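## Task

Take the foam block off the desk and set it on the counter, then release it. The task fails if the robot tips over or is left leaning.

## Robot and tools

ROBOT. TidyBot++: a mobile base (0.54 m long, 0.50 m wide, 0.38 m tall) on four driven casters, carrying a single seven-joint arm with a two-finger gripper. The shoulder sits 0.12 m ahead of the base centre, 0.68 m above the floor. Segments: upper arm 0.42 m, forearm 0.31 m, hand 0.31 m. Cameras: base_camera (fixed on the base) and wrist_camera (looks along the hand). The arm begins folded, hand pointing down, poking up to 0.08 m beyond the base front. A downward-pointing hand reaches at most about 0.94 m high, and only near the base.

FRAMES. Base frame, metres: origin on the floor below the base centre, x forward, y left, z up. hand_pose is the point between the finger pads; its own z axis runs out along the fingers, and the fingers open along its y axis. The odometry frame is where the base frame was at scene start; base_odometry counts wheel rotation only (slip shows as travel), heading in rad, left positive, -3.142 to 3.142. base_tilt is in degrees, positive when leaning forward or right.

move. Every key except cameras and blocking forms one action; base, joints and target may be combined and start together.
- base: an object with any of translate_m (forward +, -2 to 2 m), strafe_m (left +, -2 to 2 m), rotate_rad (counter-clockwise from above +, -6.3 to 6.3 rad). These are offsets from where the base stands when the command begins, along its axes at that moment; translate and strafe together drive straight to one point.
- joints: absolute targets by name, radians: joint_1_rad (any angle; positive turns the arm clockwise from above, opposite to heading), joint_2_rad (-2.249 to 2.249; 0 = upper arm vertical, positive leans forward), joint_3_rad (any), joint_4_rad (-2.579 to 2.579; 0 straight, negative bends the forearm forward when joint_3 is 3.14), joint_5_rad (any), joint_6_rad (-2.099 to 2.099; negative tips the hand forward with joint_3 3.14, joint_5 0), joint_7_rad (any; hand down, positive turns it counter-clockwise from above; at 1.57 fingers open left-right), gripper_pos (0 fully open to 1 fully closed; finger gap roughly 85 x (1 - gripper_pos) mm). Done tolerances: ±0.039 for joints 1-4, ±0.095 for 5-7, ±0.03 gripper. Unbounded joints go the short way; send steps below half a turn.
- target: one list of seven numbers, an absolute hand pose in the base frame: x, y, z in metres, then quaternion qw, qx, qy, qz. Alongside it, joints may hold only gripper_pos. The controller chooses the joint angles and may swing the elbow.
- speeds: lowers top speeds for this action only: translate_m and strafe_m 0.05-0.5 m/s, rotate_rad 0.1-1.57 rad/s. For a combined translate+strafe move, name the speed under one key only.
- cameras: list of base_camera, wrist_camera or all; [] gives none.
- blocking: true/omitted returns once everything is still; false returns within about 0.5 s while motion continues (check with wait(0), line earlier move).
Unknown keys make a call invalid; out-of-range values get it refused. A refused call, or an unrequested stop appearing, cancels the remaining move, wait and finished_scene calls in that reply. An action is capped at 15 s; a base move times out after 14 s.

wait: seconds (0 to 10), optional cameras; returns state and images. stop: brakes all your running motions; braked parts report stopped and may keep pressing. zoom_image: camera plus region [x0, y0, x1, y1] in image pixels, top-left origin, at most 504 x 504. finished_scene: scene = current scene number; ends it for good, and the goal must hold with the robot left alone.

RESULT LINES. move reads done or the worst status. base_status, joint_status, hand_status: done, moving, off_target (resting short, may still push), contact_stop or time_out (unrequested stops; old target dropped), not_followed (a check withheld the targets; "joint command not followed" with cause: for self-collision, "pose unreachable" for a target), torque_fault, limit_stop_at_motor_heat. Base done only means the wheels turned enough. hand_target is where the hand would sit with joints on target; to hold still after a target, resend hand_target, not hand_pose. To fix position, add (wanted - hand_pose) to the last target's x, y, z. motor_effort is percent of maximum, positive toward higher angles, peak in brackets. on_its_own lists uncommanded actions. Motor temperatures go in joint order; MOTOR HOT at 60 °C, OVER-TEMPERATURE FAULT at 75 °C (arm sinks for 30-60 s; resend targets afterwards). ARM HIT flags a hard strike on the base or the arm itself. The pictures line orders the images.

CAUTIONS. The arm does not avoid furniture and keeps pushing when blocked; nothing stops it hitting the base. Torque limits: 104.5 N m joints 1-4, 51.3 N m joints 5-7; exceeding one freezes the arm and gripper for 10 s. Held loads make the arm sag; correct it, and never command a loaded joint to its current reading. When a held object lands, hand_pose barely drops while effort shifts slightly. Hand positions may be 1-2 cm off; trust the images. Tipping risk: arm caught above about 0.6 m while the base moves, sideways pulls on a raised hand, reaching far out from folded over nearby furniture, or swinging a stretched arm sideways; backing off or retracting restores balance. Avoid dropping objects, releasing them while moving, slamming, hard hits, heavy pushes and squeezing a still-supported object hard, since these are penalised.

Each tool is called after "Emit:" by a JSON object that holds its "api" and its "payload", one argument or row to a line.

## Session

Emit:
{"api": "move", "payload": {
  "joints": {"joint_2_rad": -0.321, "joint_4_rad": -1.521, "joint_6_rad": -0.75}
}}

Scene clock: 2.30 s.
Motor temperatures (°C): [38 34 31 37 42 37 38]
move: done
base_odometry: x=+0.000 y=+0.000 heading=+0.000
base_tilt: forward=+0.3 right=-0.3
base_status: not commanded
joint_positions: joint_1_rad=-0.022 joint_2_rad=-0.335 joint_3_rad=+3.106 joint_4_rad=-1.540 joint_5_rad=+0.016 joint_6_rad=-0.817 joint_7_rad=+1.548 gripper_pos=+0.000
joint_status: all done
motor_effort: joint_1_rad=+1(1) joint_2_rad=-9(9) joint_3_rad=-1(1) joint_4_rad=+21(21) joint_5_rad=+0(0) joint_6_rad=+8(9) joint_7_rad=+1(1)
hand_pose: x=+0.5533 y=+0.0266 z=+1.0556 quat_wxyz=(-0.008, +0.847, +0.019, +0.531) (m; base frame)
hand_target: x=+0.5672 y=+0.0278 z=+1.0796 quat_wxyz=(-0.010, +0.827, +0.019, +0.561) (m; base frame)
hand_status: not commanded
pictures: base_camera, wrist_camera
camera_calibration:
wrist_camera: T_world_to_cam=[[-0.0112484, -0.999929, 0.00395408, 0.0225842], [-0.458456, 0.00164294, -0.888716, 1.2465], [0.888646, -0.0118094, -0.458441, 0.130033], [0, 0, 0, 1]] pos_world=[0.456164, 0.0220703, 1.16731]

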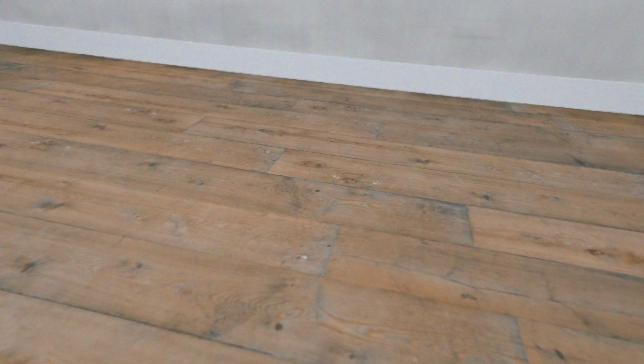

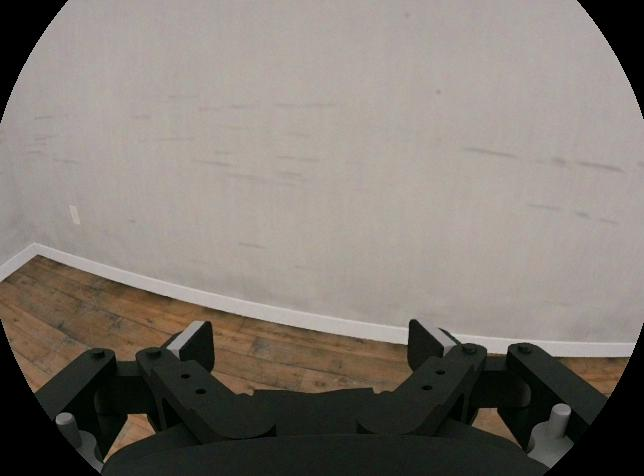

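Emit:
{"api": "move", "payload": {
  "base": {"rotate_rad": 1.5},
  "cameras": ["wrist_camera"]
}}

Emit:
{"api": "move", "payload": {
  "base": {"rotate_rad": 3.14},
  "cameras": ["wrist_camera"]
}}

Scene clock: 7.63 s.
Motor temperatures (°C): [38 34 31 37 42 37 38]
move: done
base_odometry: x=+0.000 y=+0.000 heading=+1.500
base_tilt: forward=+0.3 right=-0.3
base_status: done
joint_positions: joint_1_rad=-0.022 joint_2_rad=-0.322 joint_3_rad=+3.103 joint_4_rad=-1.540 joint_5_rad=+0.016 joint_6_rad=-0.814 joint_7_rad=+1.548 gripper_pos=+0.000
joint_status: not commanded
motor_effort: joint_1_rad=+1(3) joint_2_rad=-8(11) joint_3_rad=+0(2) joint_4_rad=+21(22) joint_5_rad=+0(1) joint_6_rad=+8(9) joint_7_rad=+1(1)
hand_pose: x=+0.5583 y=+0.0283 z=+1.0507 quat_wxyz=(-0.008, +0.850, +0.021, +0.527) (m; base frame)
hand_target: x=+0.5672 y=+0.0278 z=+1.0796 quat_wxyz=(-0.010, +0.827, +0.019, +0.561) (m; base frame)
hand_status: not commanded
pictures: wrist_camera
camera_calibration:
wrist_camera: T_world_to_cam=[[-0.00836932, -0.999952, 0.00518023, 0.0214183], [-0.467439, -0.000667346, -0.884025, 1.24458], [0.883986, -0.00982013, -0.46741, 0.135354], [0, 0, 0, 1]] pos_world=[0.462292, 0.023577, 1.16339]

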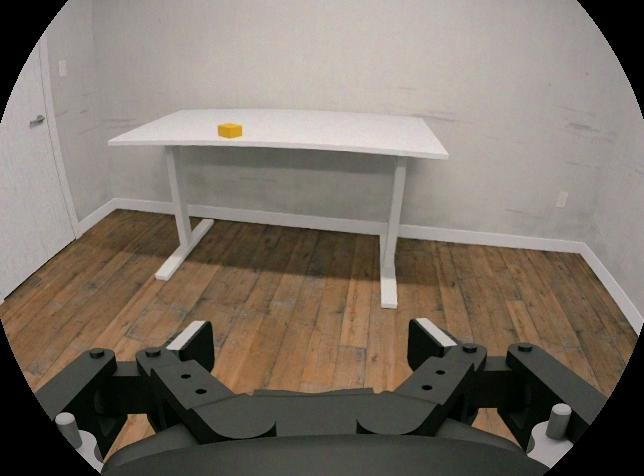

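Scene clock: 11.00 s.
Motor temperatures (°C): [38 34 31 37 41 37 38]
move: done
base_odometry: x=+0.000 y=+0.000 heading=-1.644
base_tilt: forward=+0.2 right=-0.3
base_status: done
joint_positions: joint_1_rad=-0.022 joint_2_rad=-0.320 joint_3_rad=+3.105 joint_4_rad=-1.540 joint_5_rad=+0.016 joint_6_rad=-0.813 joint_7_rad=+1.548 gripper_pos=+0.000
joint_status: not commanded
motor_effort: joint_1_rad=+1(2) joint_2_rad=-8(11) joint_3_rad=+1(2) joint_4_rad=+21(22) joint_5_rad=+0(1) joint_6_rad=+8(9) joint_7_rad=+1(2)
hand_pose: x=+0.5593 y=+0.0273 z=+1.0500 quat_wxyz=(-0.008, +0.850, +0.020, +0.526) (m; base frame)
hand_target: x=+0.5672 y=+0.0278 z=+1.0796 quat_wxyz=(-0.010, +0.827, +0.019, +0.561) (m; base frame)
hand_status: not commanded
pictures: wrist_camera
camera_calibration:
wrist_camera: T_world_to_cam=[[-0.0100294, -0.999939, 0.00459756, 0.0220729], [-0.468653, 0.000638964, -0.883382, 1.24443], [0.883325, -0.0110145, -0.468631, 0.135893], [0, 0, 0, 1]] pos_world=[0.46339, 0.0227732, 1.16289]

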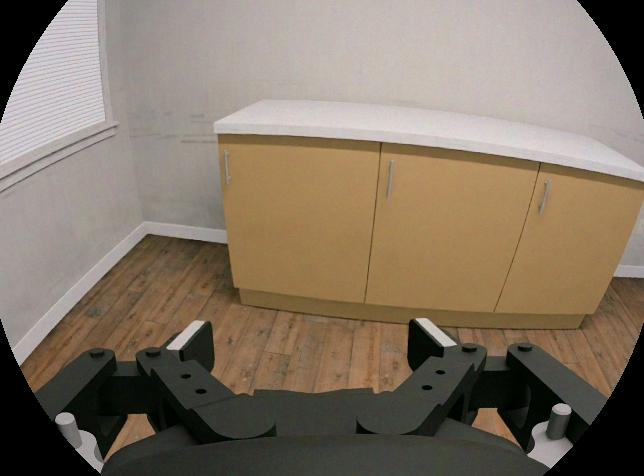

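Emit:
{"api": "move", "payload": {
  "base": {"rotate_rad": 2.985},
  "cameras": []
}}

Emit:
{"api": "move", "payload": {
  "base": {"translate_m": 0.85, "strafe_m": 0.65}
}}

Emit:
{"api": "zoom_image", "payload": {
  "camera": "wrist_camera",
  "region": [240, 150, 400, 270]
}}

Scene clock: 36.10 s.
Motor temperatures (°C): [38 34 31 37 41 38 38]
move: done
base_odometry: x=+0.000 y=+0.000 heading=+1.341
base_tilt: forward=+0.2 right=-0.3
base_status: done
joint_positions: joint_1_rad=-0.022 joint_2_rad=-0.319 joint_3_rad=+3.105 joint_4_rad=-1.540 joint_5_rad=+0.016 joint_6_rad=-0.813 joint_7_rad=+1.548 gripper_pos=+0.000
joint_status: not commanded
motor_effort: joint_1_rad=+1(2) joint_2_rad=-9(11) joint_3_rad=+0(3) joint_4_rad=+21(22) joint_5_rad=+0(1) joint_6_rad=+7(9) joint_7_rad=+1(2)
hand_pose: x=+0.5596 y=+0.0269 z=+1.0498 quat_wxyz=(-0.008, +0.850, +0.019, +0.526) (m; base frame)
hand_target: x=+0.5672 y=+0.0278 z=+1.0796 quat_wxyz=(-0.010, +0.827, +0.019, +0.561) (m; base frame)
hand_status: not commanded
pictures: none
No camera images: "cameras" was empty.

Scene clock: 39.53 s.
Motor temperatures (°C): [38 34 31 37 41 38 38]
move: done
base_odometry: x=-0.439 y=+0.976 heading=+1.341
base_tilt: forward=+0.2 right=-0.3
base_status: done
joint_positions: joint_1_rad=-0.022 joint_2_rad=-0.319 joint_3_rad=+3.105 joint_4_rad=-1.540 joint_5_rad=+0.016 joint_6_rad=-0.813 joint_7_rad=+1.548 gripper_pos=+0.000
joint_status: not commanded
motor_effort: joint_1_rad=+1(3) joint_2_rad=-9(11) joint_3_rad=+0(3) joint_4_rad=+21(22) joint_5_rad=+0(1) joint_6_rad=+8(9) joint_7_rad=+0(1)
hand_pose: x=+0.5598 y=+0.0269 z=+1.0501 quat_wxyz=(-0.008, +0.850, +0.019, +0.526) (m; base frame)
hand_target: x=+0.5672 y=+0.0278 z=+1.0796 quat_wxyz=(-0.010, +0.827, +0.019, +0.561) (m; base frame)
hand_status: not commanded
pictures: base_camera, wrist_camera
camera_calibration:
wrist_camera: T_world_to_cam=[[-0.0108394, -0.999932, 0.00434209, 0.0223488], [-0.468408, 0.00124106, -0.883512, 1.24469], [0.883446, -0.0116106, -0.468389, 0.135125], [0, 0, 0, 1]] pos_world=[0.463888, 0.0223714, 1.16289]

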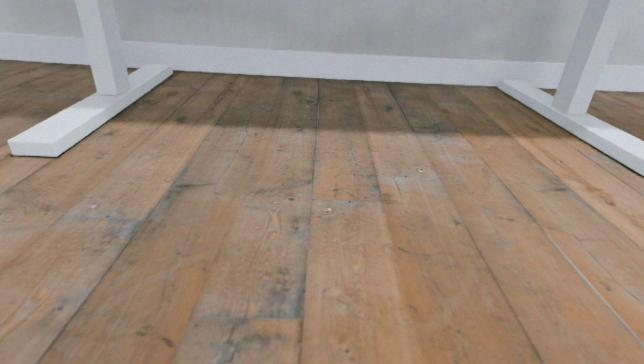

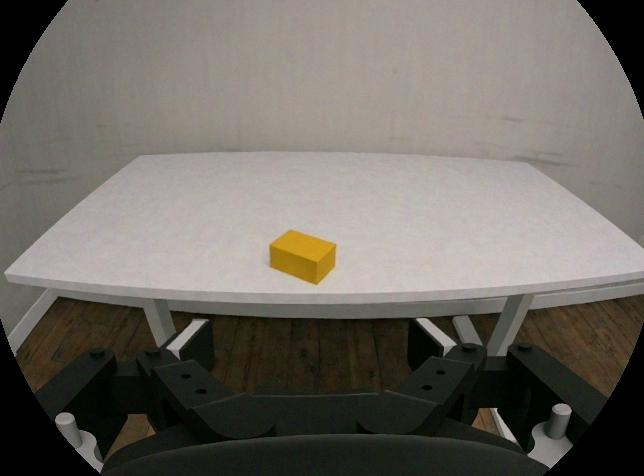

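Scaled by 3.150.

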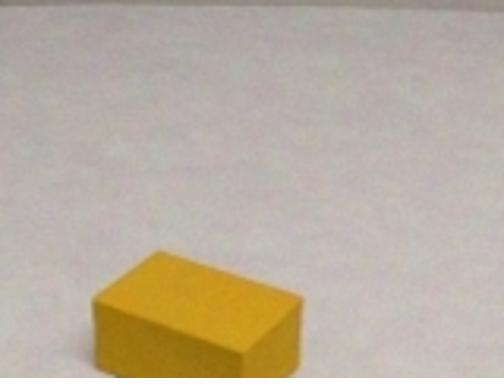

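Emit:
{"api": "move", "payload": {
  "base": {"translate_m": 0.435, "strafe_m": 0.045},
  "cameras": []
}}

Emit:
{"api": "move", "payload": {
  "target": [0.51, 0.01, 0.905, 0, 0.870, 0.492, 0],
  "cameras": ["wrist_camera"]
}}

Scene clock: 60.33 s.
Motor temperatures (°C): [38 34 31 38 41 38 38]
move: done
base_odometry: x=-0.384 y=+1.410 heading=+1.342
base_tilt: forward=+0.3 right=-0.3
base_status: done
joint_positions: joint_1_rad=-0.022 joint_2_rad=-0.314 joint_3_rad=+3.105 joint_4_rad=-1.539 joint_5_rad=+0.016 joint_6_rad=-0.812 joint_7_rad=+1.548 gripper_pos=+0.000
joint_status: not commanded
motor_effort: joint_1_rad=+1(2) joint_2_rad=-9(12) joint_3_rad=+0(1) joint_4_rad=+21(22) joint_5_rad=+0(0) joint_6_rad=+8(9) joint_7_rad=+1(1)
hand_pose: x=+0.5618 y=+0.0270 z=+1.0485 quat_wxyz=(-0.008, +0.851, +0.019, +0.525) (m; base frame)
hand_target: x=+0.5672 y=+0.0278 z=+1.0796 quat_wxyz=(-0.010, +0.827, +0.019, +0.561) (m; base frame)
hand_status: not commanded
pictures: none
No camera images: "cameras" was empty.

Scene clock: 62.70 s.
Motor temperatures (°C): [38 34 31 38 41 38 38]
move: done
base_odometry: x=-0.384 y=+1.410 heading=+1.342
base_tilt: forward=+0.3 right=-0.3
base_status: not commanded
joint_positions: joint_1_rad=+0.018 joint_2_rad=+0.248 joint_3_rad=+3.048 joint_4_rad=-0.927 joint_5_rad=+0.016 joint_6_rad=-1.909 joint_7_rad=+2.504 gripper_pos=+0.000
joint_status: not commanded
motor_effort: joint_1_rad=+1(1) joint_2_rad=-24(26) joint_3_rad=-1(2) joint_4_rad=+16(22) joint_5_rad=+0(1) joint_6_rad=+1(9) joint_7_rad=+1(1)
hand_pose: x=+0.5284 y=+0.0215 z=+0.9004 quat_wxyz=(+0.008, +0.877, +0.479, +0.028) (m; base frame)
hand_target: x=+0.5100 y=+0.0100 z=+0.9050 quat_wxyz=(+0.000, +0.870, +0.492, +0.000) (m; base frame)
hand_status: done (0.022 m and 3.7 deg from the pose sent, 0.153 m and 82.8 deg at the start)
pictures: wrist_camera
camera_calibration:
wrist_camera: T_world_to_cam=[[0.822673, -0.562002, 0.0858088, -0.505937], [-0.562779, -0.82643, -0.0171483, 0.385386], [0.0805523, -0.0341839, -0.996164, 0.992739], [0, 0, 0, 1]] pos_world=[0.55314, 0.0680924, 1.03895]

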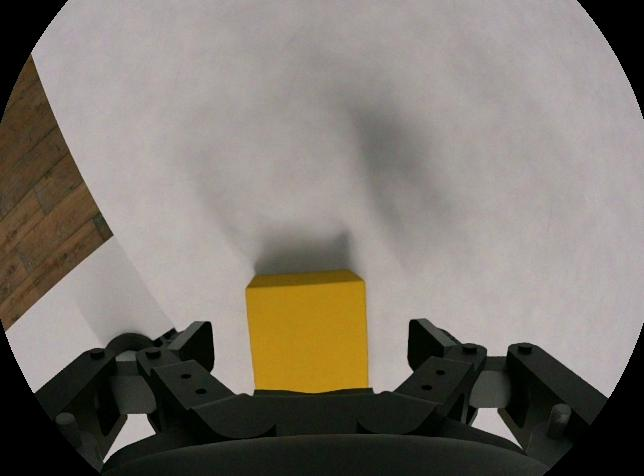

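Emit:
{"api": "move", "payload": {
  "target": [0.5015, -0.0105, 0.87, 0, 0.8554, 0.518, 0],
  "cameras": ["wrist_camera"]
}}

Scene clock: 83.63 s.
Motor temperatures (°C): [38 34 31 38 41 38 38]
move: done
base_odometry: x=-0.384 y=+1.410 heading=+1.342
base_tilt: forward=+0.2 right=-0.2
base_status: not commanded
joint_positions: joint_1_rad=+0.062 joint_2_rad=+0.209 joint_3_rad=+3.048 joint_4_rad=-1.075 joint_5_rad=+0.016 joint_6_rad=-1.905 joint_7_rad=+2.625 gripper_pos=+0.000
joint_status: not commanded
motor_effort: joint_1_rad=+1(2) joint_2_rad=-23(24) joint_3_rad=-1(2) joint_4_rad=+17(17) joint_5_rad=+0(1) joint_6_rad=+0(1) joint_7_rad=+1(1)
hand_pose: x=+0.4918 y=+0.0038 z=+0.8721 quat_wxyz=(-0.013, +0.858, +0.513, -0.019) (m; base frame)
hand_target: x=+0.5015 y=-0.0105 z=+0.8700 quat_wxyz=(+0.000, +0.855, +0.518, +0.000) (m; base frame)
hand_status: done (0.017 m and 2.7 deg from the pose sent, 0.052 m and 6.1 deg at the start)
pictures: wrist_camera
camera_calibration:
wrist_camera: T_world_to_cam=[[0.869388, -0.494116, 0.0037822, -0.435031], [-0.49376, -0.868415, 0.0453443, 0.261362], [-0.0191208, -0.0412893, -0.998964, 1.01826], [0, 0, 0, 1]] pos_world=[0.526731, 0.0540583, 1.007]

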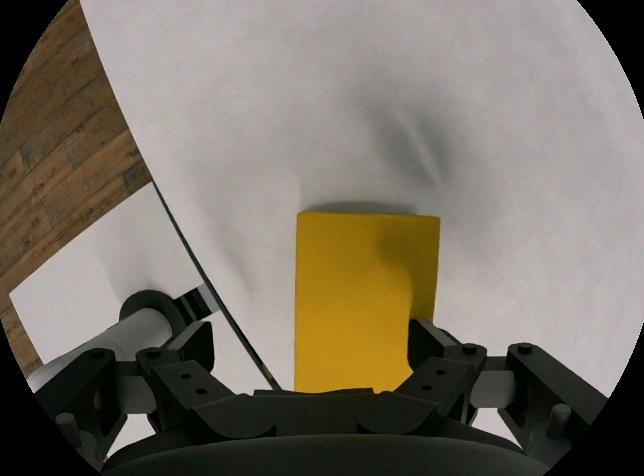

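Emit:
{"api": "move", "payload": {
  "target": [0.515, -0.008, 0.895, 0, 0.861, 0.508, 0],
  "cameras": ["wrist_camera"]
}}

Scene clock: 92.73 s.
Motor temperatures (°C): [38 34 31 38 41 38 38]
move: done
base_odometry: x=-0.384 y=+1.410 heading=+1.342
base_tilt: forward=+0.2 right=-0.3
base_status: not commanded
joint_positions: joint_1_rad=+0.062 joint_2_rad=+0.243 joint_3_rad=+3.048 joint_4_rad=-0.957 joint_5_rad=+0.016 joint_6_rad=-1.905 joint_7_rad=+2.627 gripper_pos=+0.000
joint_status: not commanded
motor_effort: joint_1_rad=+1(1) joint_2_rad=-24(24) joint_3_rad=-1(2) joint_4_rad=+16(17) joint_5_rad=+0(1) joint_6_rad=+0(1) joint_7_rad=+1(1)
hand_pose: x=+0.5233 y=+0.0033 z=+0.8938 quat_wxyz=(+0.006, +0.858, +0.513, +0.018) (m; base frame)
hand_target: x=+0.5150 y=-0.0080 z=+0.8950 quat_wxyz=(+0.000, +0.861, +0.508, +0.000) (m; base frame)
hand_status: done (0.014 m and 2.3 deg from the pose sent, 0.035 m and 2.8 deg at the start)
pictures: wrist_camera
camera_calibration:
wrist_camera: T_world_to_cam=[[0.865722, -0.495013, 0.0740793, -0.523683], [-0.496304, -0.868148, -0.0011272, 0.318465], [0.0648698, -0.03579, -0.997252, 0.995066], [0, 0, 0, 1]] pos_world=[0.54687, 0.0528582, 1.03148]

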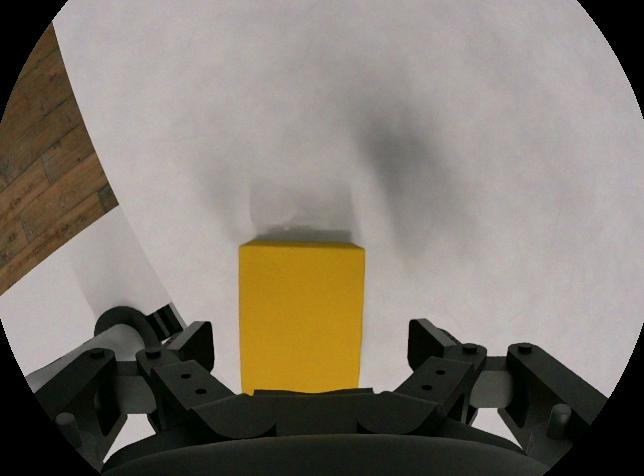

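Emit:
{"api": "move", "payload": {
  "target": [0.528, -0.009, 0.855, 0, 0.861, 0.508, 0],
  "cameras": ["wrist_camera"]
}}

Scene clock: 96.57 s.
Motor temperatures (°C): [38 34 31 38 41 38 38]
move: done
base_odometry: x=-0.384 y=+1.410 heading=+1.342
base_tilt: forward=+0.2 right=-0.3
base_status: not commanded
joint_positions: joint_1_rad=+0.064 joint_2_rad=+0.250 joint_3_rad=+3.048 joint_4_rad=-1.053 joint_5_rad=+0.016 joint_6_rad=-1.877 joint_7_rad=+2.627 gripper_pos=+0.000
joint_status: not commanded
motor_effort: joint_1_rad=+1(1) joint_2_rad=-24(26) joint_3_rad=-1(2) joint_4_rad=+16(17) joint_5_rad=+0(1) joint_6_rad=+0(1) joint_7_rad=+1(1)
hand_pose: x=+0.5132 y=+0.0028 z=+0.8622 quat_wxyz=(-0.013, +0.858, +0.513, -0.014) (m; base frame)
hand_target: x=+0.5280 y=-0.0090 z=+0.8550 quat_wxyz=(+0.000, +0.861, +0.508, +0.000) (m; base frame)
hand_status: done (0.020 m and 2.3 deg from the pose sent, 0.041 m and 2.3 deg at the start)
pictures: wrist_camera
camera_calibration:
wrist_camera: T_world_to_cam=[[0.868887, -0.49492, 0.00948968, -0.458818], [-0.494903, -0.868138, 0.0375114, 0.278848], [-0.0103268, -0.0372896, -0.999251, 1.00449], [0, 0, 0, 1]] pos_world=[0.547037, 0.0524577, 0.99763]

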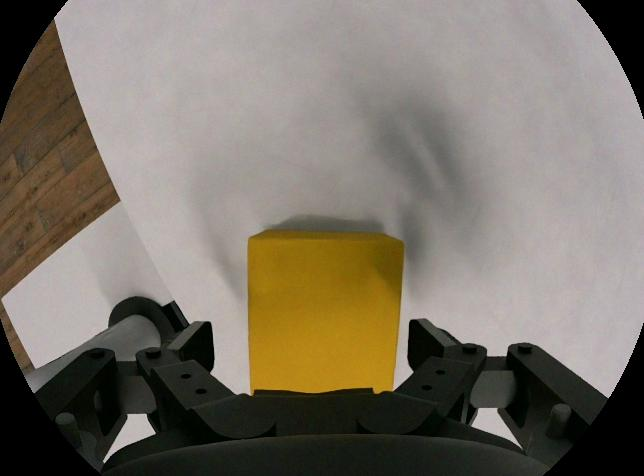

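Emit:
{"api": "move", "payload": {
  "target": [0.5335, -0.012, 0.834, 0, 0.861, 0.508, 0],
  "cameras": ["wrist_camera"]
}}

Scene clock: 99.53 s.
Motor temperatures (°C): [38 34 31 38 41 38 38]
move: done
base_odometry: x=-0.384 y=+1.410 heading=+1.342
base_tilt: forward=+0.3 right=-0.2
base_status: not commanded
joint_positions: joint_1_rad=+0.074 joint_2_rad=+0.255 joint_3_rad=+3.048 joint_4_rad=-1.117 joint_5_rad=+0.016 joint_6_rad=-1.821 joint_7_rad=+2.627 gripper_pos=+0.000
joint_status: not commanded
motor_effort: joint_1_rad=+1(1) joint_2_rad=-25(26) joint_3_rad=-1(2) joint_4_rad=+17(17) joint_5_rad=+0(1) joint_6_rad=+0(1) joint_7_rad=+1(1)
hand_pose: x=+0.5161 y=-0.0007 z=+0.8408 quat_wxyz=(-0.016, +0.860, +0.509, -0.020) (m; base frame)
hand_target: x=+0.5335 y=-0.0120 z=+0.8340 quat_wxyz=(+0.000, +0.861, +0.508, +0.000) (m; base frame)
hand_status: done (0.022 m and 2.9 deg from the pose sent, 0.038 m and 2.3 deg at the start)
pictures: wrist_camera
camera_calibration:
wrist_camera: T_world_to_cam=[[0.864638, -0.502392, -0.0019588, -0.45092], [-0.501829, -0.863841, 0.0441245, 0.276066], [-0.0238599, -0.0371687, -0.999024, 0.989817], [0, 0, 0, 1]] pos_world=[0.552037, 0.0487289, 0.975786]

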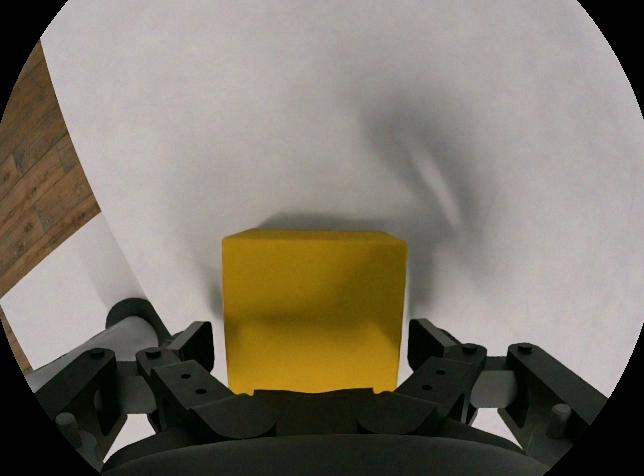

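Emit:
{"api": "move", "payload": {
  "joints": {"gripper_pos": 0.5},
  "cameras": ["wrist_camera"]
}}

Scene clock: 103.70 s.
Motor temperatures (°C): [38 34 31 38 41 38 38]
move: off_target
base_odometry: x=-0.384 y=+1.410 heading=+1.342
base_tilt: forward=+0.3 right=-0.3
base_status: not commanded
joint_positions: joint_1_rad=+0.074 joint_2_rad=+0.250 joint_3_rad=+3.048 joint_4_rad=-1.120 joint_5_rad=+0.016 joint_6_rad=-1.819 joint_7_rad=+2.627 gripper_pos=+0.355
joint_status: gripper_pos off_target (ended at +0.355, target +0.500)
motor_effort: joint_1_rad=+1(2) joint_2_rad=-21(25) joint_3_rad=-1(1) joint_4_rad=+13(17) joint_5_rad=+0(1) joint_6_rad=+0(2) joint_7_rad=+0(1)
hand_pose: x=+0.5151 y=-0.0007 z=+0.8420 quat_wxyz=(-0.015, +0.860, +0.509, -0.018) (m; base frame)
hand_target: x=+0.5335 y=-0.0120 z=+0.8340 quat_wxyz=(+0.000, +0.861, +0.508, +0.000) (m; base frame)
hand_status: not commanded
pictures: wrist_camera
camera_calibration:
wrist_camera: T_world_to_cam=[[0.864605, -0.502447, 0.00213851, -0.453606], [-0.502079, -0.863791, 0.0422088, 0.277259], [-0.0193605, -0.0375676, -0.999107, 0.988817], [0, 0, 0, 1]] pos_world=[0.55054, 0.0487284, 0.977201]

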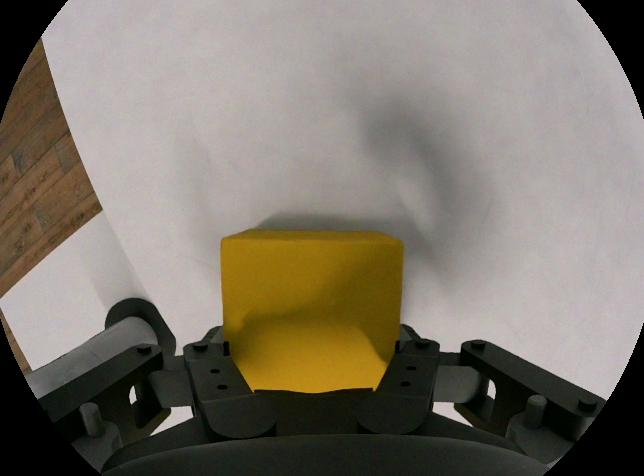

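Emit:
{"api": "move", "payload": {
  "target": [0.52, -0.010, 0.91, 0, 0.861, 0.508, 0],
  "cameras": ["wrist_camera"]
}}

Emit:
{"api": "move", "payload": {
  "base": {"translate_m": -0.6},
  "cameras": ["wrist_camera"]
}}

Emit:
{"api": "move", "payload": {
  "base": {"rotate_rad": 3.13},
  "joints": {"joint_1_rad": 0.0, "joint_2_rad": -0.321, "joint_3_rad": 3.112, "joint_4_rad": -1.521, "joint_5_rad": 0.012, "joint_6_rad": -1.0, "joint_7_rad": 1.57},
  "cameras": ["wrist_camera"]
}}

Emit:
{"api": "move", "payload": {
  "base": {"translate_m": 1.4, "strafe_m": 0.5}
}}

Scene clock: 115.23 s.
Motor temperatures (°C): [38 34 31 38 41 37 38]
move: done
base_odometry: x=-0.384 y=+1.410 heading=+1.342
base_tilt: forward=+0.3 right=-0.3
base_status: not commanded
joint_positions: joint_1_rad=+0.074 joint_2_rad=+0.276 joint_3_rad=+3.046 joint_4_rad=-0.860 joint_5_rad=+0.016 joint_6_rad=-1.944 joint_7_rad=+2.627 gripper_pos=+0.355
joint_status: not commanded
motor_effort: joint_1_rad=+1(1) joint_2_rad=-25(27) joint_3_rad=-1(2) joint_4_rad=+16(18) joint_5_rad=+0(1) joint_6_rad=+1(1) joint_7_rad=+1(1)
hand_pose: x=+0.5367 y=-0.0016 z=+0.9087 quat_wxyz=(+0.010, +0.861, +0.508, +0.030) (m; base frame)
hand_target: x=+0.5200 y=-0.0100 z=+0.9100 quat_wxyz=(+0.000, +0.861, +0.508, +0.000) (m; base frame)
hand_status: done (0.019 m and 3.6 deg from the pose sent, 0.069 m and 2.7 deg at the start)
pictures: wrist_camera
camera_calibration:
wrist_camera: T_world_to_cam=[[0.8581, -0.505118, 0.0923052, -0.551288], [-0.505847, -0.862455, -0.0170512, 0.340412], [0.0882219, -0.0320607, -0.995585, 0.994871], [0, 0, 0, 1]] pos_world=[0.557487, 0.0470214, 1.04717]

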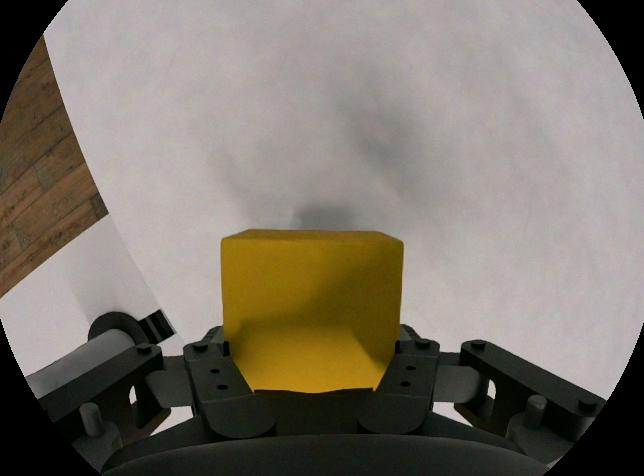

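Scene clock: 117.83 s.
Motor temperatures (°C): [38 35 31 38 41 37 38]
move: done
base_odometry: x=-0.520 y=+0.825 heading=+1.342
base_tilt: forward=+0.2 right=-0.2
base_status: done
joint_positions: joint_1_rad=+0.075 joint_2_rad=+0.287 joint_3_rad=+3.043 joint_4_rad=-0.859 joint_5_rad=+0.016 joint_6_rad=-1.949 joint_7_rad=+2.627 gripper_pos=+0.355
joint_status: not commanded
motor_effort: joint_1_rad=+1(2) joint_2_rad=-25(29) joint_3_rad=-1(3) joint_4_rad=+16(17) joint_5_rad=+0(1) joint_6_rad=+1(2) joint_7_rad=+1(1)
hand_pose: x=+0.5377 y=-0.0014 z=+0.9048 quat_wxyz=(+0.006, +0.860, +0.509, +0.024) (m; base frame)
hand_target: x=+0.5200 y=-0.0100 z=+0.9100 quat_wxyz=(+0.000, +0.861, +0.508, +0.000) (m; base frame)
hand_status: not commanded
pictures: wrist_camera
camera_calibration:
wrist_camera: T_world_to_cam=[[0.859981, -0.504014, 0.0800138, -0.541501], [-0.504811, -0.863154, -0.0114287, 0.335298], [0.0748245, -0.0305633, -0.996728, 0.999134], [0, 0, 0, 1]] pos_world=[0.560182, 0.0470265, 1.04302]

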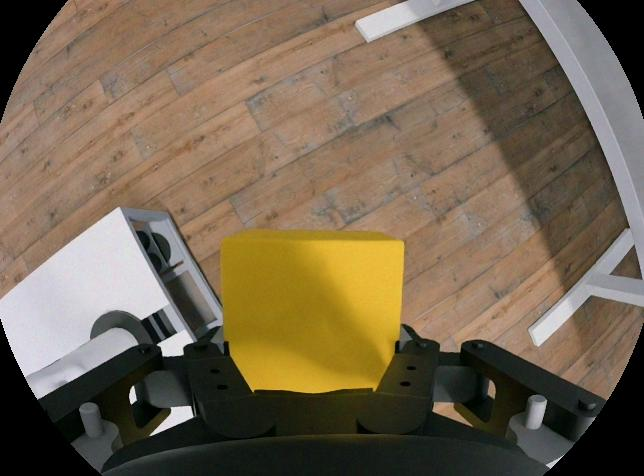

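Scene clock: 121.30 s.
Motor temperatures (°C): [38 35 31 38 41 37 38]
move: done
base_odometry: x=-0.520 y=+0.825 heading=-1.812
base_tilt: forward=+0.2 right=-0.2
base_status: done
joint_positions: joint_1_rad=+0.024 joint_2_rad=-0.306 joint_3_rad=+3.099 joint_4_rad=-1.500 joint_5_rad=+0.016 joint_6_rad=-1.068 joint_7_rad=+1.618 gripper_pos=+0.355
joint_status: all done
motor_effort: joint_1_rad=+1(2) joint_2_rad=-8(28) joint_3_rad=+0(4) joint_4_rad=+21(21) joint_5_rad=+0(2) joint_6_rad=+8(8) joint_7_rad=+1(3)
hand_pose: x=+0.5239 y=+0.0078 z=+1.0002 quat_wxyz=(+0.020, +0.904, +0.032, +0.425) (m; base frame)
hand_target: x=+0.5304 y=+0.0129 z=+1.0116 quat_wxyz=(+0.004, +0.891, +0.015, +0.454) (m; base frame)
hand_status: not commanded
pictures: wrist_camera
camera_calibration:
wrist_camera: T_world_to_cam=[[-0.0102245, -0.997224, 0.0737523, -0.0666677], [-0.655528, -0.0490117, -0.753579, 1.15231], [0.755102, -0.0560516, -0.653207, 0.395838], [0, 0, 0, 1]] pos_world=[0.455794, 0.0121816, 1.13184]

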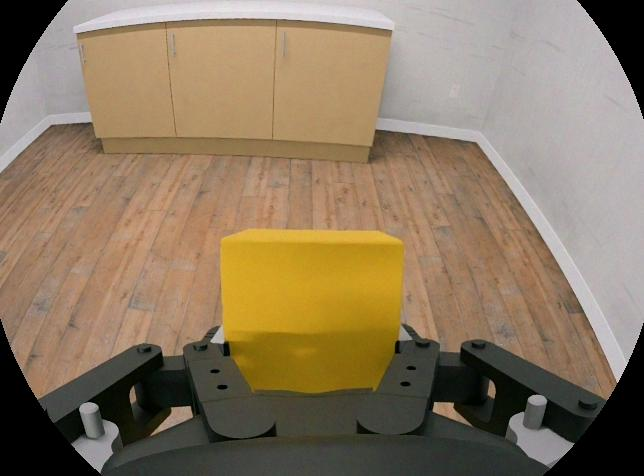

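Scene clock: 125.67 s.
Motor temperatures (°C): [38 35 31 38 41 37 38]
move: done
base_odometry: x=-0.369 y=-0.654 heading=-1.811
base_tilt: forward=+0.3 right=-0.3
base_status: done
joint_positions: joint_1_rad=+0.024 joint_2_rad=-0.316 joint_3_rad=+3.100 joint_4_rad=-1.501 joint_5_rad=+0.016 joint_6_rad=-1.065 joint_7_rad=+1.618 gripper_pos=+0.355
joint_status: not commanded
motor_effort: joint_1_rad=+1(2) joint_2_rad=-8(11) joint_3_rad=+0(1) joint_4_rad=+20(21) joint_5_rad=+0(1) joint_6_rad=+8(8) joint_7_rad=+1(1)
hand_pose: x=+0.5211 y=+0.0077 z=+1.0044 quat_wxyz=(+0.021, +0.902, +0.032, +0.431) (m; base frame)
hand_target: x=+0.5304 y=+0.0129 z=+1.0116 quat_wxyz=(+0.004, +0.891, +0.015, +0.454) (m; base frame)
hand_status: not commanded
pictures: base_camera, wrist_camera
camera_calibration:
wrist_camera: T_world_to_cam=[[-0.0117236, -0.997226, 0.0734979, -0.0661922], [-0.646601, -0.0485068, -0.761285, 1.15668], [0.762738, -0.0564488, -0.644239, 0.387637], [0, 0, 0, 1]] pos_world=[0.451472, 0.0119802, 1.13516]

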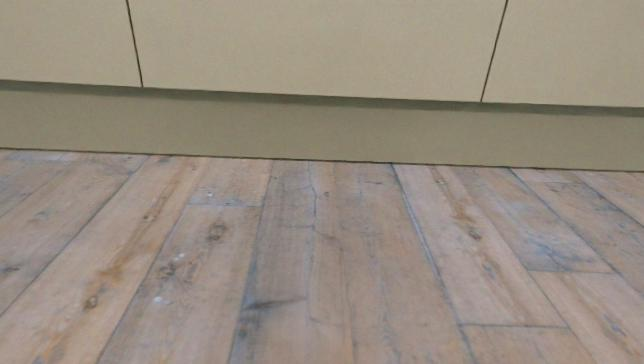

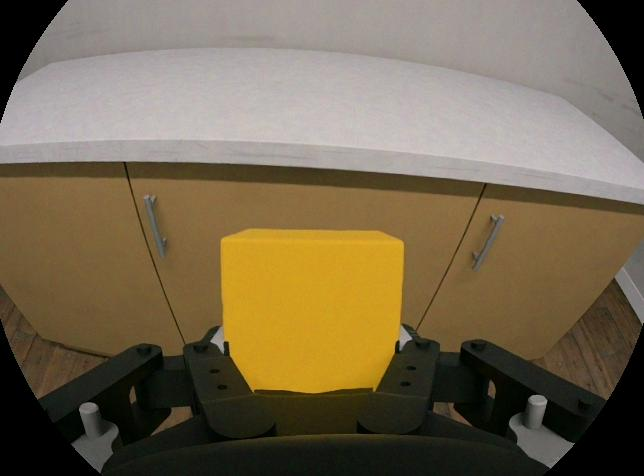

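Emit:
{"api": "move", "payload": {
  "base": {"translate_m": 0.54},
  "cameras": ["wrist_camera"]
}}

Emit:
{"api": "move", "payload": {
  "target": [0.475, -0.005, 0.955, 0, 0.9997, 0, -0.026],
  "cameras": ["wrist_camera"]
}}

Scene clock: 136.17 s.
Motor temperatures (°C): [38 34 31 38 41 38 38]
move: done
base_odometry: x=-0.498 y=-1.178 heading=-1.811
base_tilt: forward=+0.2 right=-0.3
base_status: done
joint_positions: joint_1_rad=+0.024 joint_2_rad=-0.314 joint_3_rad=+3.100 joint_4_rad=-1.502 joint_5_rad=+0.016 joint_6_rad=-1.063 joint_7_rad=+1.618 gripper_pos=+0.355
joint_status: not commanded
motor_effort: joint_1_rad=+1(2) joint_2_rad=-8(11) joint_3_rad=+0(1) joint_4_rad=+21(22) joint_5_rad=+0(0) joint_6_rad=+7(8) joint_7_rad=+1(1)
hand_pose: x=+0.5223 y=+0.0076 z=+1.0030 quat_wxyz=(+0.020, +0.902, +0.032, +0.430) (m; base frame)
hand_target: x=+0.5304 y=+0.0129 z=+1.0116 quat_wxyz=(+0.004, +0.891, +0.015, +0.454) (m; base frame)
hand_status: not commanded
pictures: wrist_camera
camera_calibration:
wrist_camera: T_world_to_cam=[[-0.0116346, -0.997241, 0.0733116, -0.0659155], [-0.648, -0.0483187, -0.760106, 1.15604], [0.761552, -0.0563494, -0.64565, 0.387852], [0, 0, 0, 1]] pos_world=[0.452975, 0.0119797, 1.13396]

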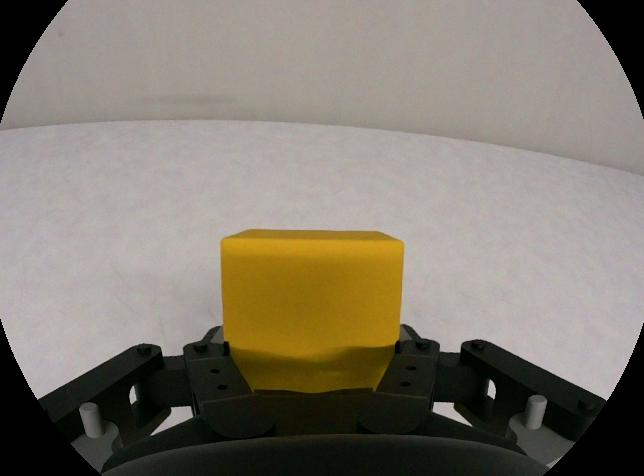

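Scene clock: 138.67 s.
Motor temperatures (°C): [38 34 31 38 41 38 38]
move: off_target
base_odometry: x=-0.498 y=-1.178 heading=-1.811
base_tilt: forward=+0.2 right=-0.3
base_status: not commanded
joint_positions: joint_1_rad=+0.022 joint_2_rad=+0.266 joint_3_rad=+3.171 joint_4_rad=-0.716 joint_5_rad=+0.016 joint_6_rad=-2.035 joint_7_rad=+1.618 gripper_pos=+0.355
joint_status: not commanded
motor_effort: joint_1_rad=+1(1) joint_2_rad=-24(25) joint_3_rad=+0(2) joint_4_rad=+15(21) joint_5_rad=+0(0) joint_6_rad=+2(8) joint_7_rad=+1(1)
hand_pose: x=+0.5296 y=-0.0219 z=+0.9537 quat_wxyz=(+0.014, +0.998, -0.006, +0.062) (m; base frame)
hand_target: x=+0.5115 y=-0.0061 z=+0.9552 quat_wxyz=(+0.002, +0.999, +0.000, +0.033) (m; base frame)
hand_status: off_target (0.057 m and 10.3 deg from the pose sent, 0.069 m and 54.1 deg at the start; a joint's target at an end of its range on 55 of 55 steps)
pictures: wrist_camera
camera_calibration:
wrist_camera: T_world_to_cam=[[-0.0437376, -0.996654, 0.0690496, -0.0705156], [-0.994266, 0.0366737, -0.100448, 0.677894], [0.09758, -0.0730471, -0.992543, 1.03085], [0, 0, 0, 1]] pos_world=[0.570333, -0.01984, 1.09612]

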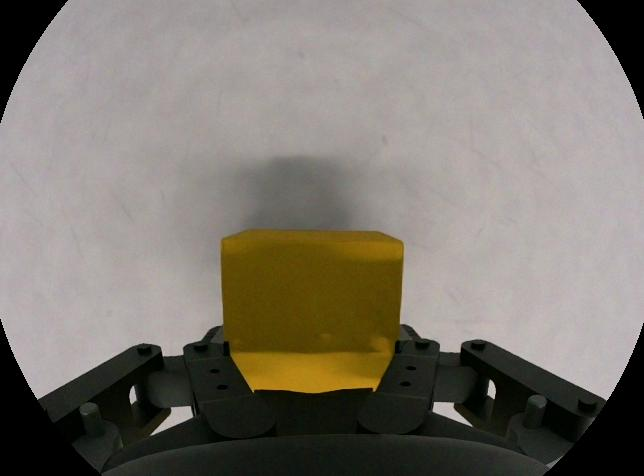

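Emit:
{"api": "move", "payload": {
  "target": [0.49, 0.0, 0.935, 0, 0.9998, 0, -0.02],
  "cameras": ["wrist_camera"]
}}

Scene clock: 148.60 s.
Motor temperatures (°C): [38 35 31 38 41 37 38]
move: done
base_odometry: x=-0.498 y=-1.178 heading=-1.811
base_tilt: forward=+0.2 right=-0.3
base_status: not commanded
joint_positions: joint_1_rad=+0.010 joint_2_rad=+0.260 joint_3_rad=+3.172 joint_4_rad=-0.751 joint_5_rad=+0.016 joint_6_rad=-2.043 joint_7_rad=+1.618 gripper_pos=+0.355
joint_status: not commanded
motor_effort: joint_1_rad=+1(1) joint_2_rad=-21(24) joint_3_rad=-1(2) joint_4_rad=+12(16) joint_5_rad=+0(1) joint_6_rad=+0(4) joint_7_rad=+0(1)
hand_pose: x=+0.5208 y=-0.0168 z=+0.9450 quat_wxyz=(+0.013, +0.999, +0.000, +0.043) (m; base frame)
hand_target: x=+0.4989 y=-0.0001 z=+0.9347 quat_wxyz=(+0.000, +1.000, +0.000, -0.006) (m; base frame)
hand_status: done (0.036 m and 7.4 deg from the pose sent, 0.049 m and 9.6 deg at the start; a joint's target at an end of its range on 18 of 18 steps)
pictures: wrist_camera
camera_calibration:
wrist_camera: T_world_to_cam=[[-0.0298325, -0.997191, 0.0686984, -0.0721522], [-0.997743, 0.0255716, -0.0620874, 0.633464], [0.0601563, -0.0703956, -0.995704, 1.04603], [0, 0, 0, 1]] pos_world=[0.566956, -0.0145122, 1.08582]

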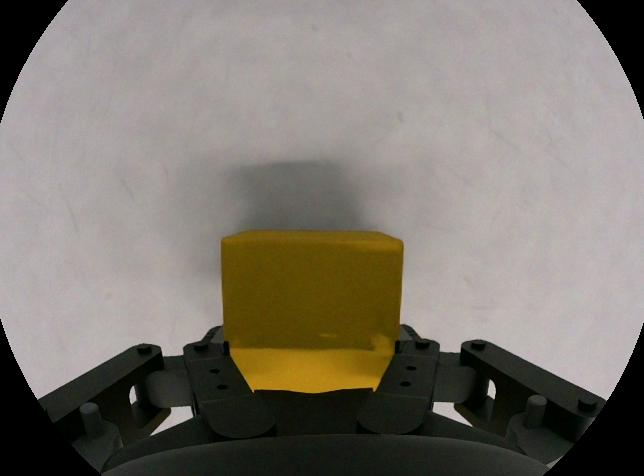

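Emit:
{"api": "move", "payload": {
  "target": [0.485, 0.005, 0.92, 0, 0.9996, 0, -0.028],
  "cameras": ["wrist_camera"]
}}

Scene clock: 156.10 s.
Motor temperatures (°C): [38 35 31 38 41 37 38]
move: off_target
base_odometry: x=-0.498 y=-1.178 heading=-1.811
base_tilt: forward=+0.2 right=-0.3
base_status: not commanded
joint_positions: joint_1_rad=+0.001 joint_2_rad=+0.226 joint_3_rad=+3.172 joint_4_rad=-0.803 joint_5_rad=+0.016 joint_6_rad=-2.043 joint_7_rad=+1.613 gripper_pos=+0.355
joint_status: not commanded
motor_effort: joint_1_rad=+0(1) joint_2_rad=-17(21) joint_3_rad=-1(2) joint_4_rad=+8(12) joint_5_rad=+0(1) joint_6_rad=-4(4) joint_7_rad=+1(1)
hand_pose: x=+0.5043 y=-0.0131 z=+0.9433 quat_wxyz=(+0.012, +0.999, +0.002, +0.034) (m; base frame)
hand_target: x=+0.4850 y=+0.0050 z=+0.9200 quat_wxyz=(+0.000, +1.000, +0.000, -0.028) (m; base frame)
hand_status: off_target (0.035 m and 7.3 deg from the pose sent, 0.049 m and 8.3 deg at the start)
pictures: wrist_camera
camera_calibration:
wrist_camera: T_world_to_cam=[[-0.0247135, -0.997433, 0.0672051, -0.0701099], [-0.998784, 0.0217669, -0.0442291, 0.600442], [0.0426527, -0.0682164, -0.996758, 1.05543], [0, 0, 0, 1]] pos_world=[0.552963, -0.0110022, 1.08328]

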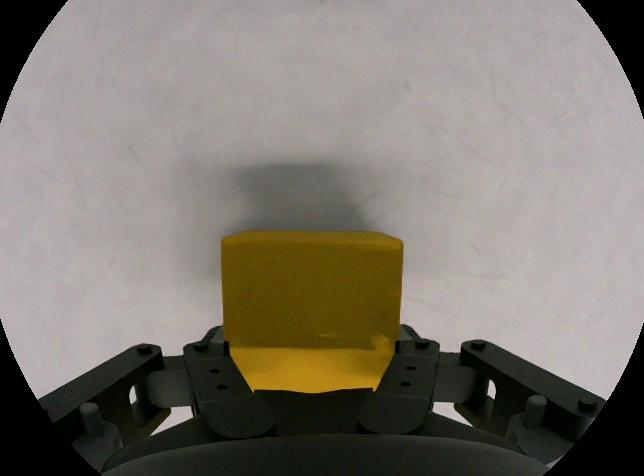

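Emit:
{"api": "move", "payload": {
  "target": [0.498, 0.005, 0.93, 0, 0.9998, 0, -0.02],
  "cameras": []
}}

Emit:
{"api": "move", "payload": {
  "joints": {"gripper_pos": 0.2},
  "cameras": ["wrist_camera"]
}}

Emit:
{"api": "move", "payload": {
  "joints": {"gripper_pos": 0.0},
  "cameras": ["wrist_camera"]
}}

Emit:
{"api": "move", "payload": {
  "target": [0.49, 0.01, 0.955, 0, 1, 0, 0.0],
  "cameras": ["wrist_camera"]
}}

Scene clock: 160.70 s.
Motor temperatures (°C): [38 35 31 38 41 37 38]
move: done
base_odometry: x=-0.498 y=-1.178 heading=-1.811
base_tilt: forward=+0.3 right=-0.3
base_status: not commanded
joint_positions: joint_1_rad=+0.001 joint_2_rad=+0.247 joint_3_rad=+3.172 joint_4_rad=-0.775 joint_5_rad=+0.016 joint_6_rad=-2.070 joint_7_rad=+1.613 gripper_pos=+0.355
joint_status: not commanded
motor_effort: joint_1_rad=+0(1) joint_2_rad=-18(19) joint_3_rad=-1(2) joint_4_rad=+12(12) joint_5_rad=-1(2) joint_6_rad=+3(4) joint_7_rad=+0(1)
hand_pose: x=+0.5057 y=-0.0131 z=+0.9428 quat_wxyz=(+0.012, +1.000, +0.002, +0.024) (m; base frame)
hand_target: x=+0.5033 y=+0.0050 z=+0.9298 quat_wxyz=(+0.000, +1.000, +0.000, -0.012) (m; base frame)
hand_status: done (0.023 m and 5.3 deg from the pose sent, 0.023 m and 6.4 deg at the start; a joint's target at an end of its range on 19 of 19 steps)
pictures: none
No camera images: "cameras" was empty.

Scene clock: 161.63 s.
Motor temperatures (°C): [38 35 31 38 41 37 38]
move: done
base_odometry: x=-0.498 y=-1.178 heading=-1.811
base_tilt: forward=+0.2 right=-0.3
base_status: not commanded
joint_positions: joint_1_rad=-0.004 joint_2_rad=+0.283 joint_3_rad=+3.172 joint_4_rad=-0.775 joint_5_rad=+0.016 joint_6_rad=-2.070 joint_7_rad=+1.613 gripper_pos=+0.200
joint_status: all done
motor_effort: joint_1_rad=+1(1) joint_2_rad=-24(26) joint_3_rad=+1(2) joint_4_rad=+15(16) joint_5_rad=+0(1) joint_6_rad=+0(3) joint_7_rad=+1(1)
hand_pose: x=+0.5148 y=-0.0110 z=+0.9289 quat_wxyz=(+0.012, +1.000, +0.005, +0.007) (m; base frame)
hand_target: x=+0.5033 y=+0.0050 z=+0.9298 quat_wxyz=(+0.000, +1.000, +0.000, -0.012) (m; base frame)
hand_status: not commanded
pictures: wrist_camera
camera_calibration:
wrist_camera: T_world_to_cam=[[-0.0167983, -0.997515, 0.0684287, -0.0720184], [-0.99979, 0.0175624, 0.0105796, 0.559812], [-0.011755, -0.0682366, -0.9976, 1.0695], [0, 0, 0, 1]] pos_world=[0.571057, -0.00869187, 1.06594]

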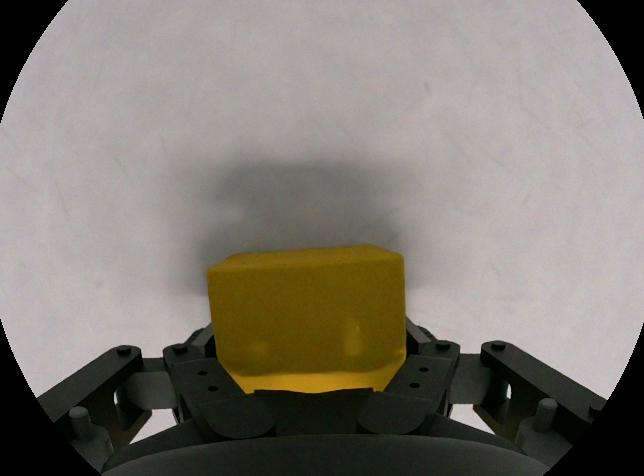

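Scene clock: 162.27 s.
Motor temperatures (°C): [38 35 31 38 41 37 38]
move: done
base_odometry: x=-0.498 y=-1.178 heading=-1.811
base_tilt: forward=+0.2 right=-0.3
base_status: not commanded
joint_positions: joint_1_rad=-0.004 joint_2_rad=+0.283 joint_3_rad=+3.172 joint_4_rad=-0.775 joint_5_rad=+0.016 joint_6_rad=-2.070 joint_7_rad=+1.613 gripper_pos=+0.000
joint_status: all done
motor_effort: joint_1_rad=+1(1) joint_2_rad=-25(25) joint_3_rad=+0(1) joint_4_rad=+15(16) joint_5_rad=+0(0) joint_6_rad=+0(1) joint_7_rad=+1(1)
hand_pose: x=+0.5148 y=-0.0110 z=+0.9289 quat_wxyz=(+0.012, +1.000, +0.005, +0.007) (m; base frame)
hand_target: x=+0.5033 y=+0.0050 z=+0.9298 quat_wxyz=(+0.000, +1.000, +0.000, -0.012) (m; base frame)
hand_status: not commanded
pictures: wrist_camera
camera_calibration:
wrist_camera: T_world_to_cam=[[-0.0167983, -0.997515, 0.0684287, -0.0720184], [-0.99979, 0.0175624, 0.0105796, 0.559812], [-0.011755, -0.0682366, -0.9976, 1.0695], [0, 0, 0, 1]] pos_world=[0.571057, -0.00869187, 1.06594]

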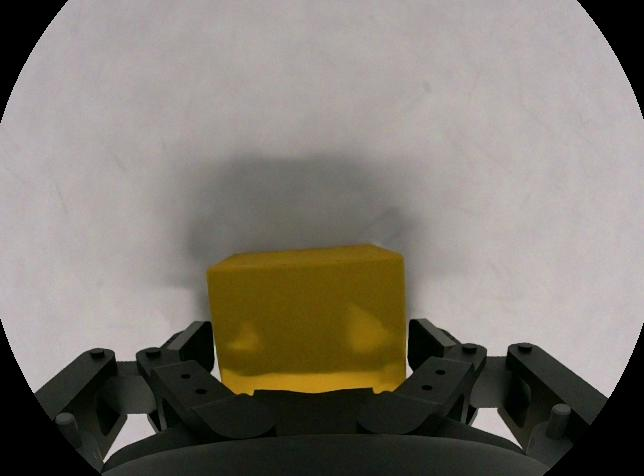

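Scene clock: 163.13 s.
Motor temperatures (°C): [38 35 31 38 41 37 38]
move: off_target
base_odometry: x=-0.498 y=-1.178 heading=-1.811
base_tilt: forward=+0.3 right=-0.3
base_status: not commanded
joint_positions: joint_1_rad=-0.016 joint_2_rad=+0.277 joint_3_rad=+3.172 joint_4_rad=-0.712 joint_5_rad=+0.016 joint_6_rad=-2.070 joint_7_rad=+1.604 gripper_pos=+0.000
joint_status: not commanded
motor_effort: joint_1_rad=+1(1) joint_2_rad=-24(26) joint_3_rad=+0(2) joint_4_rad=+14(16) joint_5_rad=+0(0) joint_6_rad=+1(2) joint_7_rad=+1(1)
hand_pose: x=+0.5227 y=-0.0065 z=+0.9493 quat_wxyz=(+0.012, +0.999, +0.005, +0.042) (m; base frame)
hand_target: x=+0.5105 y=+0.0103 z=+0.9557 quat_wxyz=(+0.000, +0.999, +0.000, +0.033) (m; base frame)
hand_status: off_target (0.037 m and 5.0 deg from the pose sent, 0.042 m and 1.6 deg at the start; a joint's target at an end of its range on 17 of 17 steps)
pictures: wrist_camera
camera_calibration:
wrist_camera: T_world_to_cam=[[-0.0188817, -0.997509, 0.0679599, -0.0672041], [-0.998141, 0.0148663, -0.0591139, 0.632717], [0.0579563, -0.0689497, -0.995935, 1.05232], [0, 0, 0, 1]] pos_world=[0.569283, -0.00388547, 1.09002]

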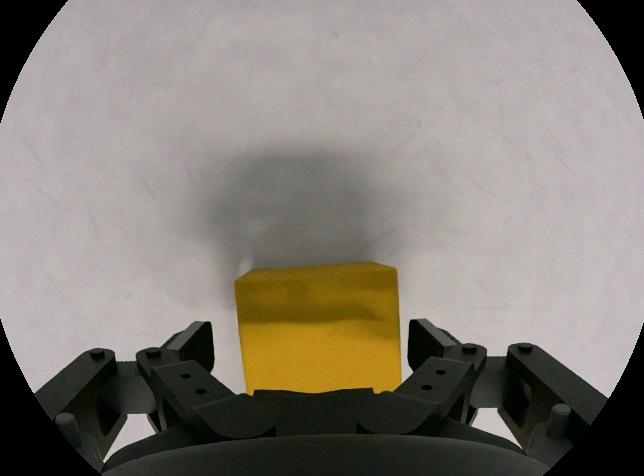

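Emit:
{"api": "move", "payload": {
  "base": {"translate_m": -0.4},
  "speeds": {"translate_m": 0.25},
  "cameras": []
}}

Emit:
{"api": "move", "payload": {
  "joints": {"joint_2_rad": -0.321, "joint_4_rad": -1.521, "joint_6_rad": -0.9},
  "cameras": ["wrist_camera"]
}}

Scene clock: 171.50 s.
Motor temperatures (°C): [38 35 31 38 41 37 38]
move: done
base_odometry: x=-0.402 y=-0.789 heading=-1.811
base_tilt: forward=+0.2 right=-0.2
base_status: done
joint_positions: joint_1_rad=-0.020 joint_2_rad=+0.269 joint_3_rad=+3.173 joint_4_rad=-0.711 joint_5_rad=+0.016 joint_6_rad=-2.070 joint_7_rad=+1.604 gripper_pos=+0.000
joint_status: not commanded
motor_effort: joint_1_rad=+1(3) joint_2_rad=-24(27) joint_3_rad=-1(3) joint_4_rad=+15(16) joint_5_rad=+0(1) joint_6_rad=+1(2) joint_7_rad=+1(1)
hand_pose: x=+0.5207 y=-0.0048 z=+0.9524 quat_wxyz=(+0.012, +0.999, +0.008, +0.045) (m; base frame)
hand_target: x=+0.5105 y=+0.0103 z=+0.9557 quat_wxyz=(+0.000, +0.999, +0.000, +0.033) (m; base frame)
hand_status: not commanded
pictures: none
No camera images: "cameras" was empty.

Scene clock: 174.00 s.
Motor temperatures (°C): [38 35 31 38 41 37 38]
move: done
base_odometry: x=-0.402 y=-0.790 heading=-1.811
base_tilt: forward=+0.2 right=-0.2
base_status: not commanded
joint_positions: joint_1_rad=-0.020 joint_2_rad=-0.311 joint_3_rad=+3.173 joint_4_rad=-1.498 joint_5_rad=+0.016 joint_6_rad=-0.969 joint_7_rad=+1.604 gripper_pos=+0.000
joint_status: all done
motor_effort: joint_1_rad=+1(1) joint_2_rad=-8(25) joint_3_rad=+0(1) joint_4_rad=+20(21) joint_5_rad=+0(0) joint_6_rad=+8(9) joint_7_rad=+1(1)
hand_pose: x=+0.5416 y=-0.0101 z=+1.0279 quat_wxyz=(+0.014, +0.881, +0.009, +0.472) (m; base frame)
hand_target: x=+0.5484 y=+0.0034 z=+1.0379 quat_wxyz=(-0.017, +0.867, -0.007, +0.497) (m; base frame)
hand_status: not commanded
pictures: wrist_camera
camera_calibration:
wrist_camera: T_world_to_cam=[[-0.0491936, -0.99811, 0.0368398, -0.0273084], [-0.573692, -0.00195603, -0.819069, 1.20735], [0.817592, -0.0614276, -0.572512, 0.282513], [0, 0, 0, 1]] pos_world=[0.460326, -0.00754104, 1.15165]

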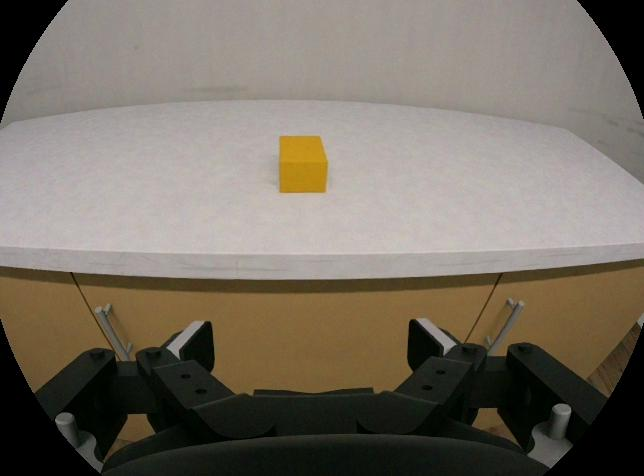

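Emit:
{"api": "finished_scene", "payload": {
  "scene": 2
}}

The scene is finished: the task was done.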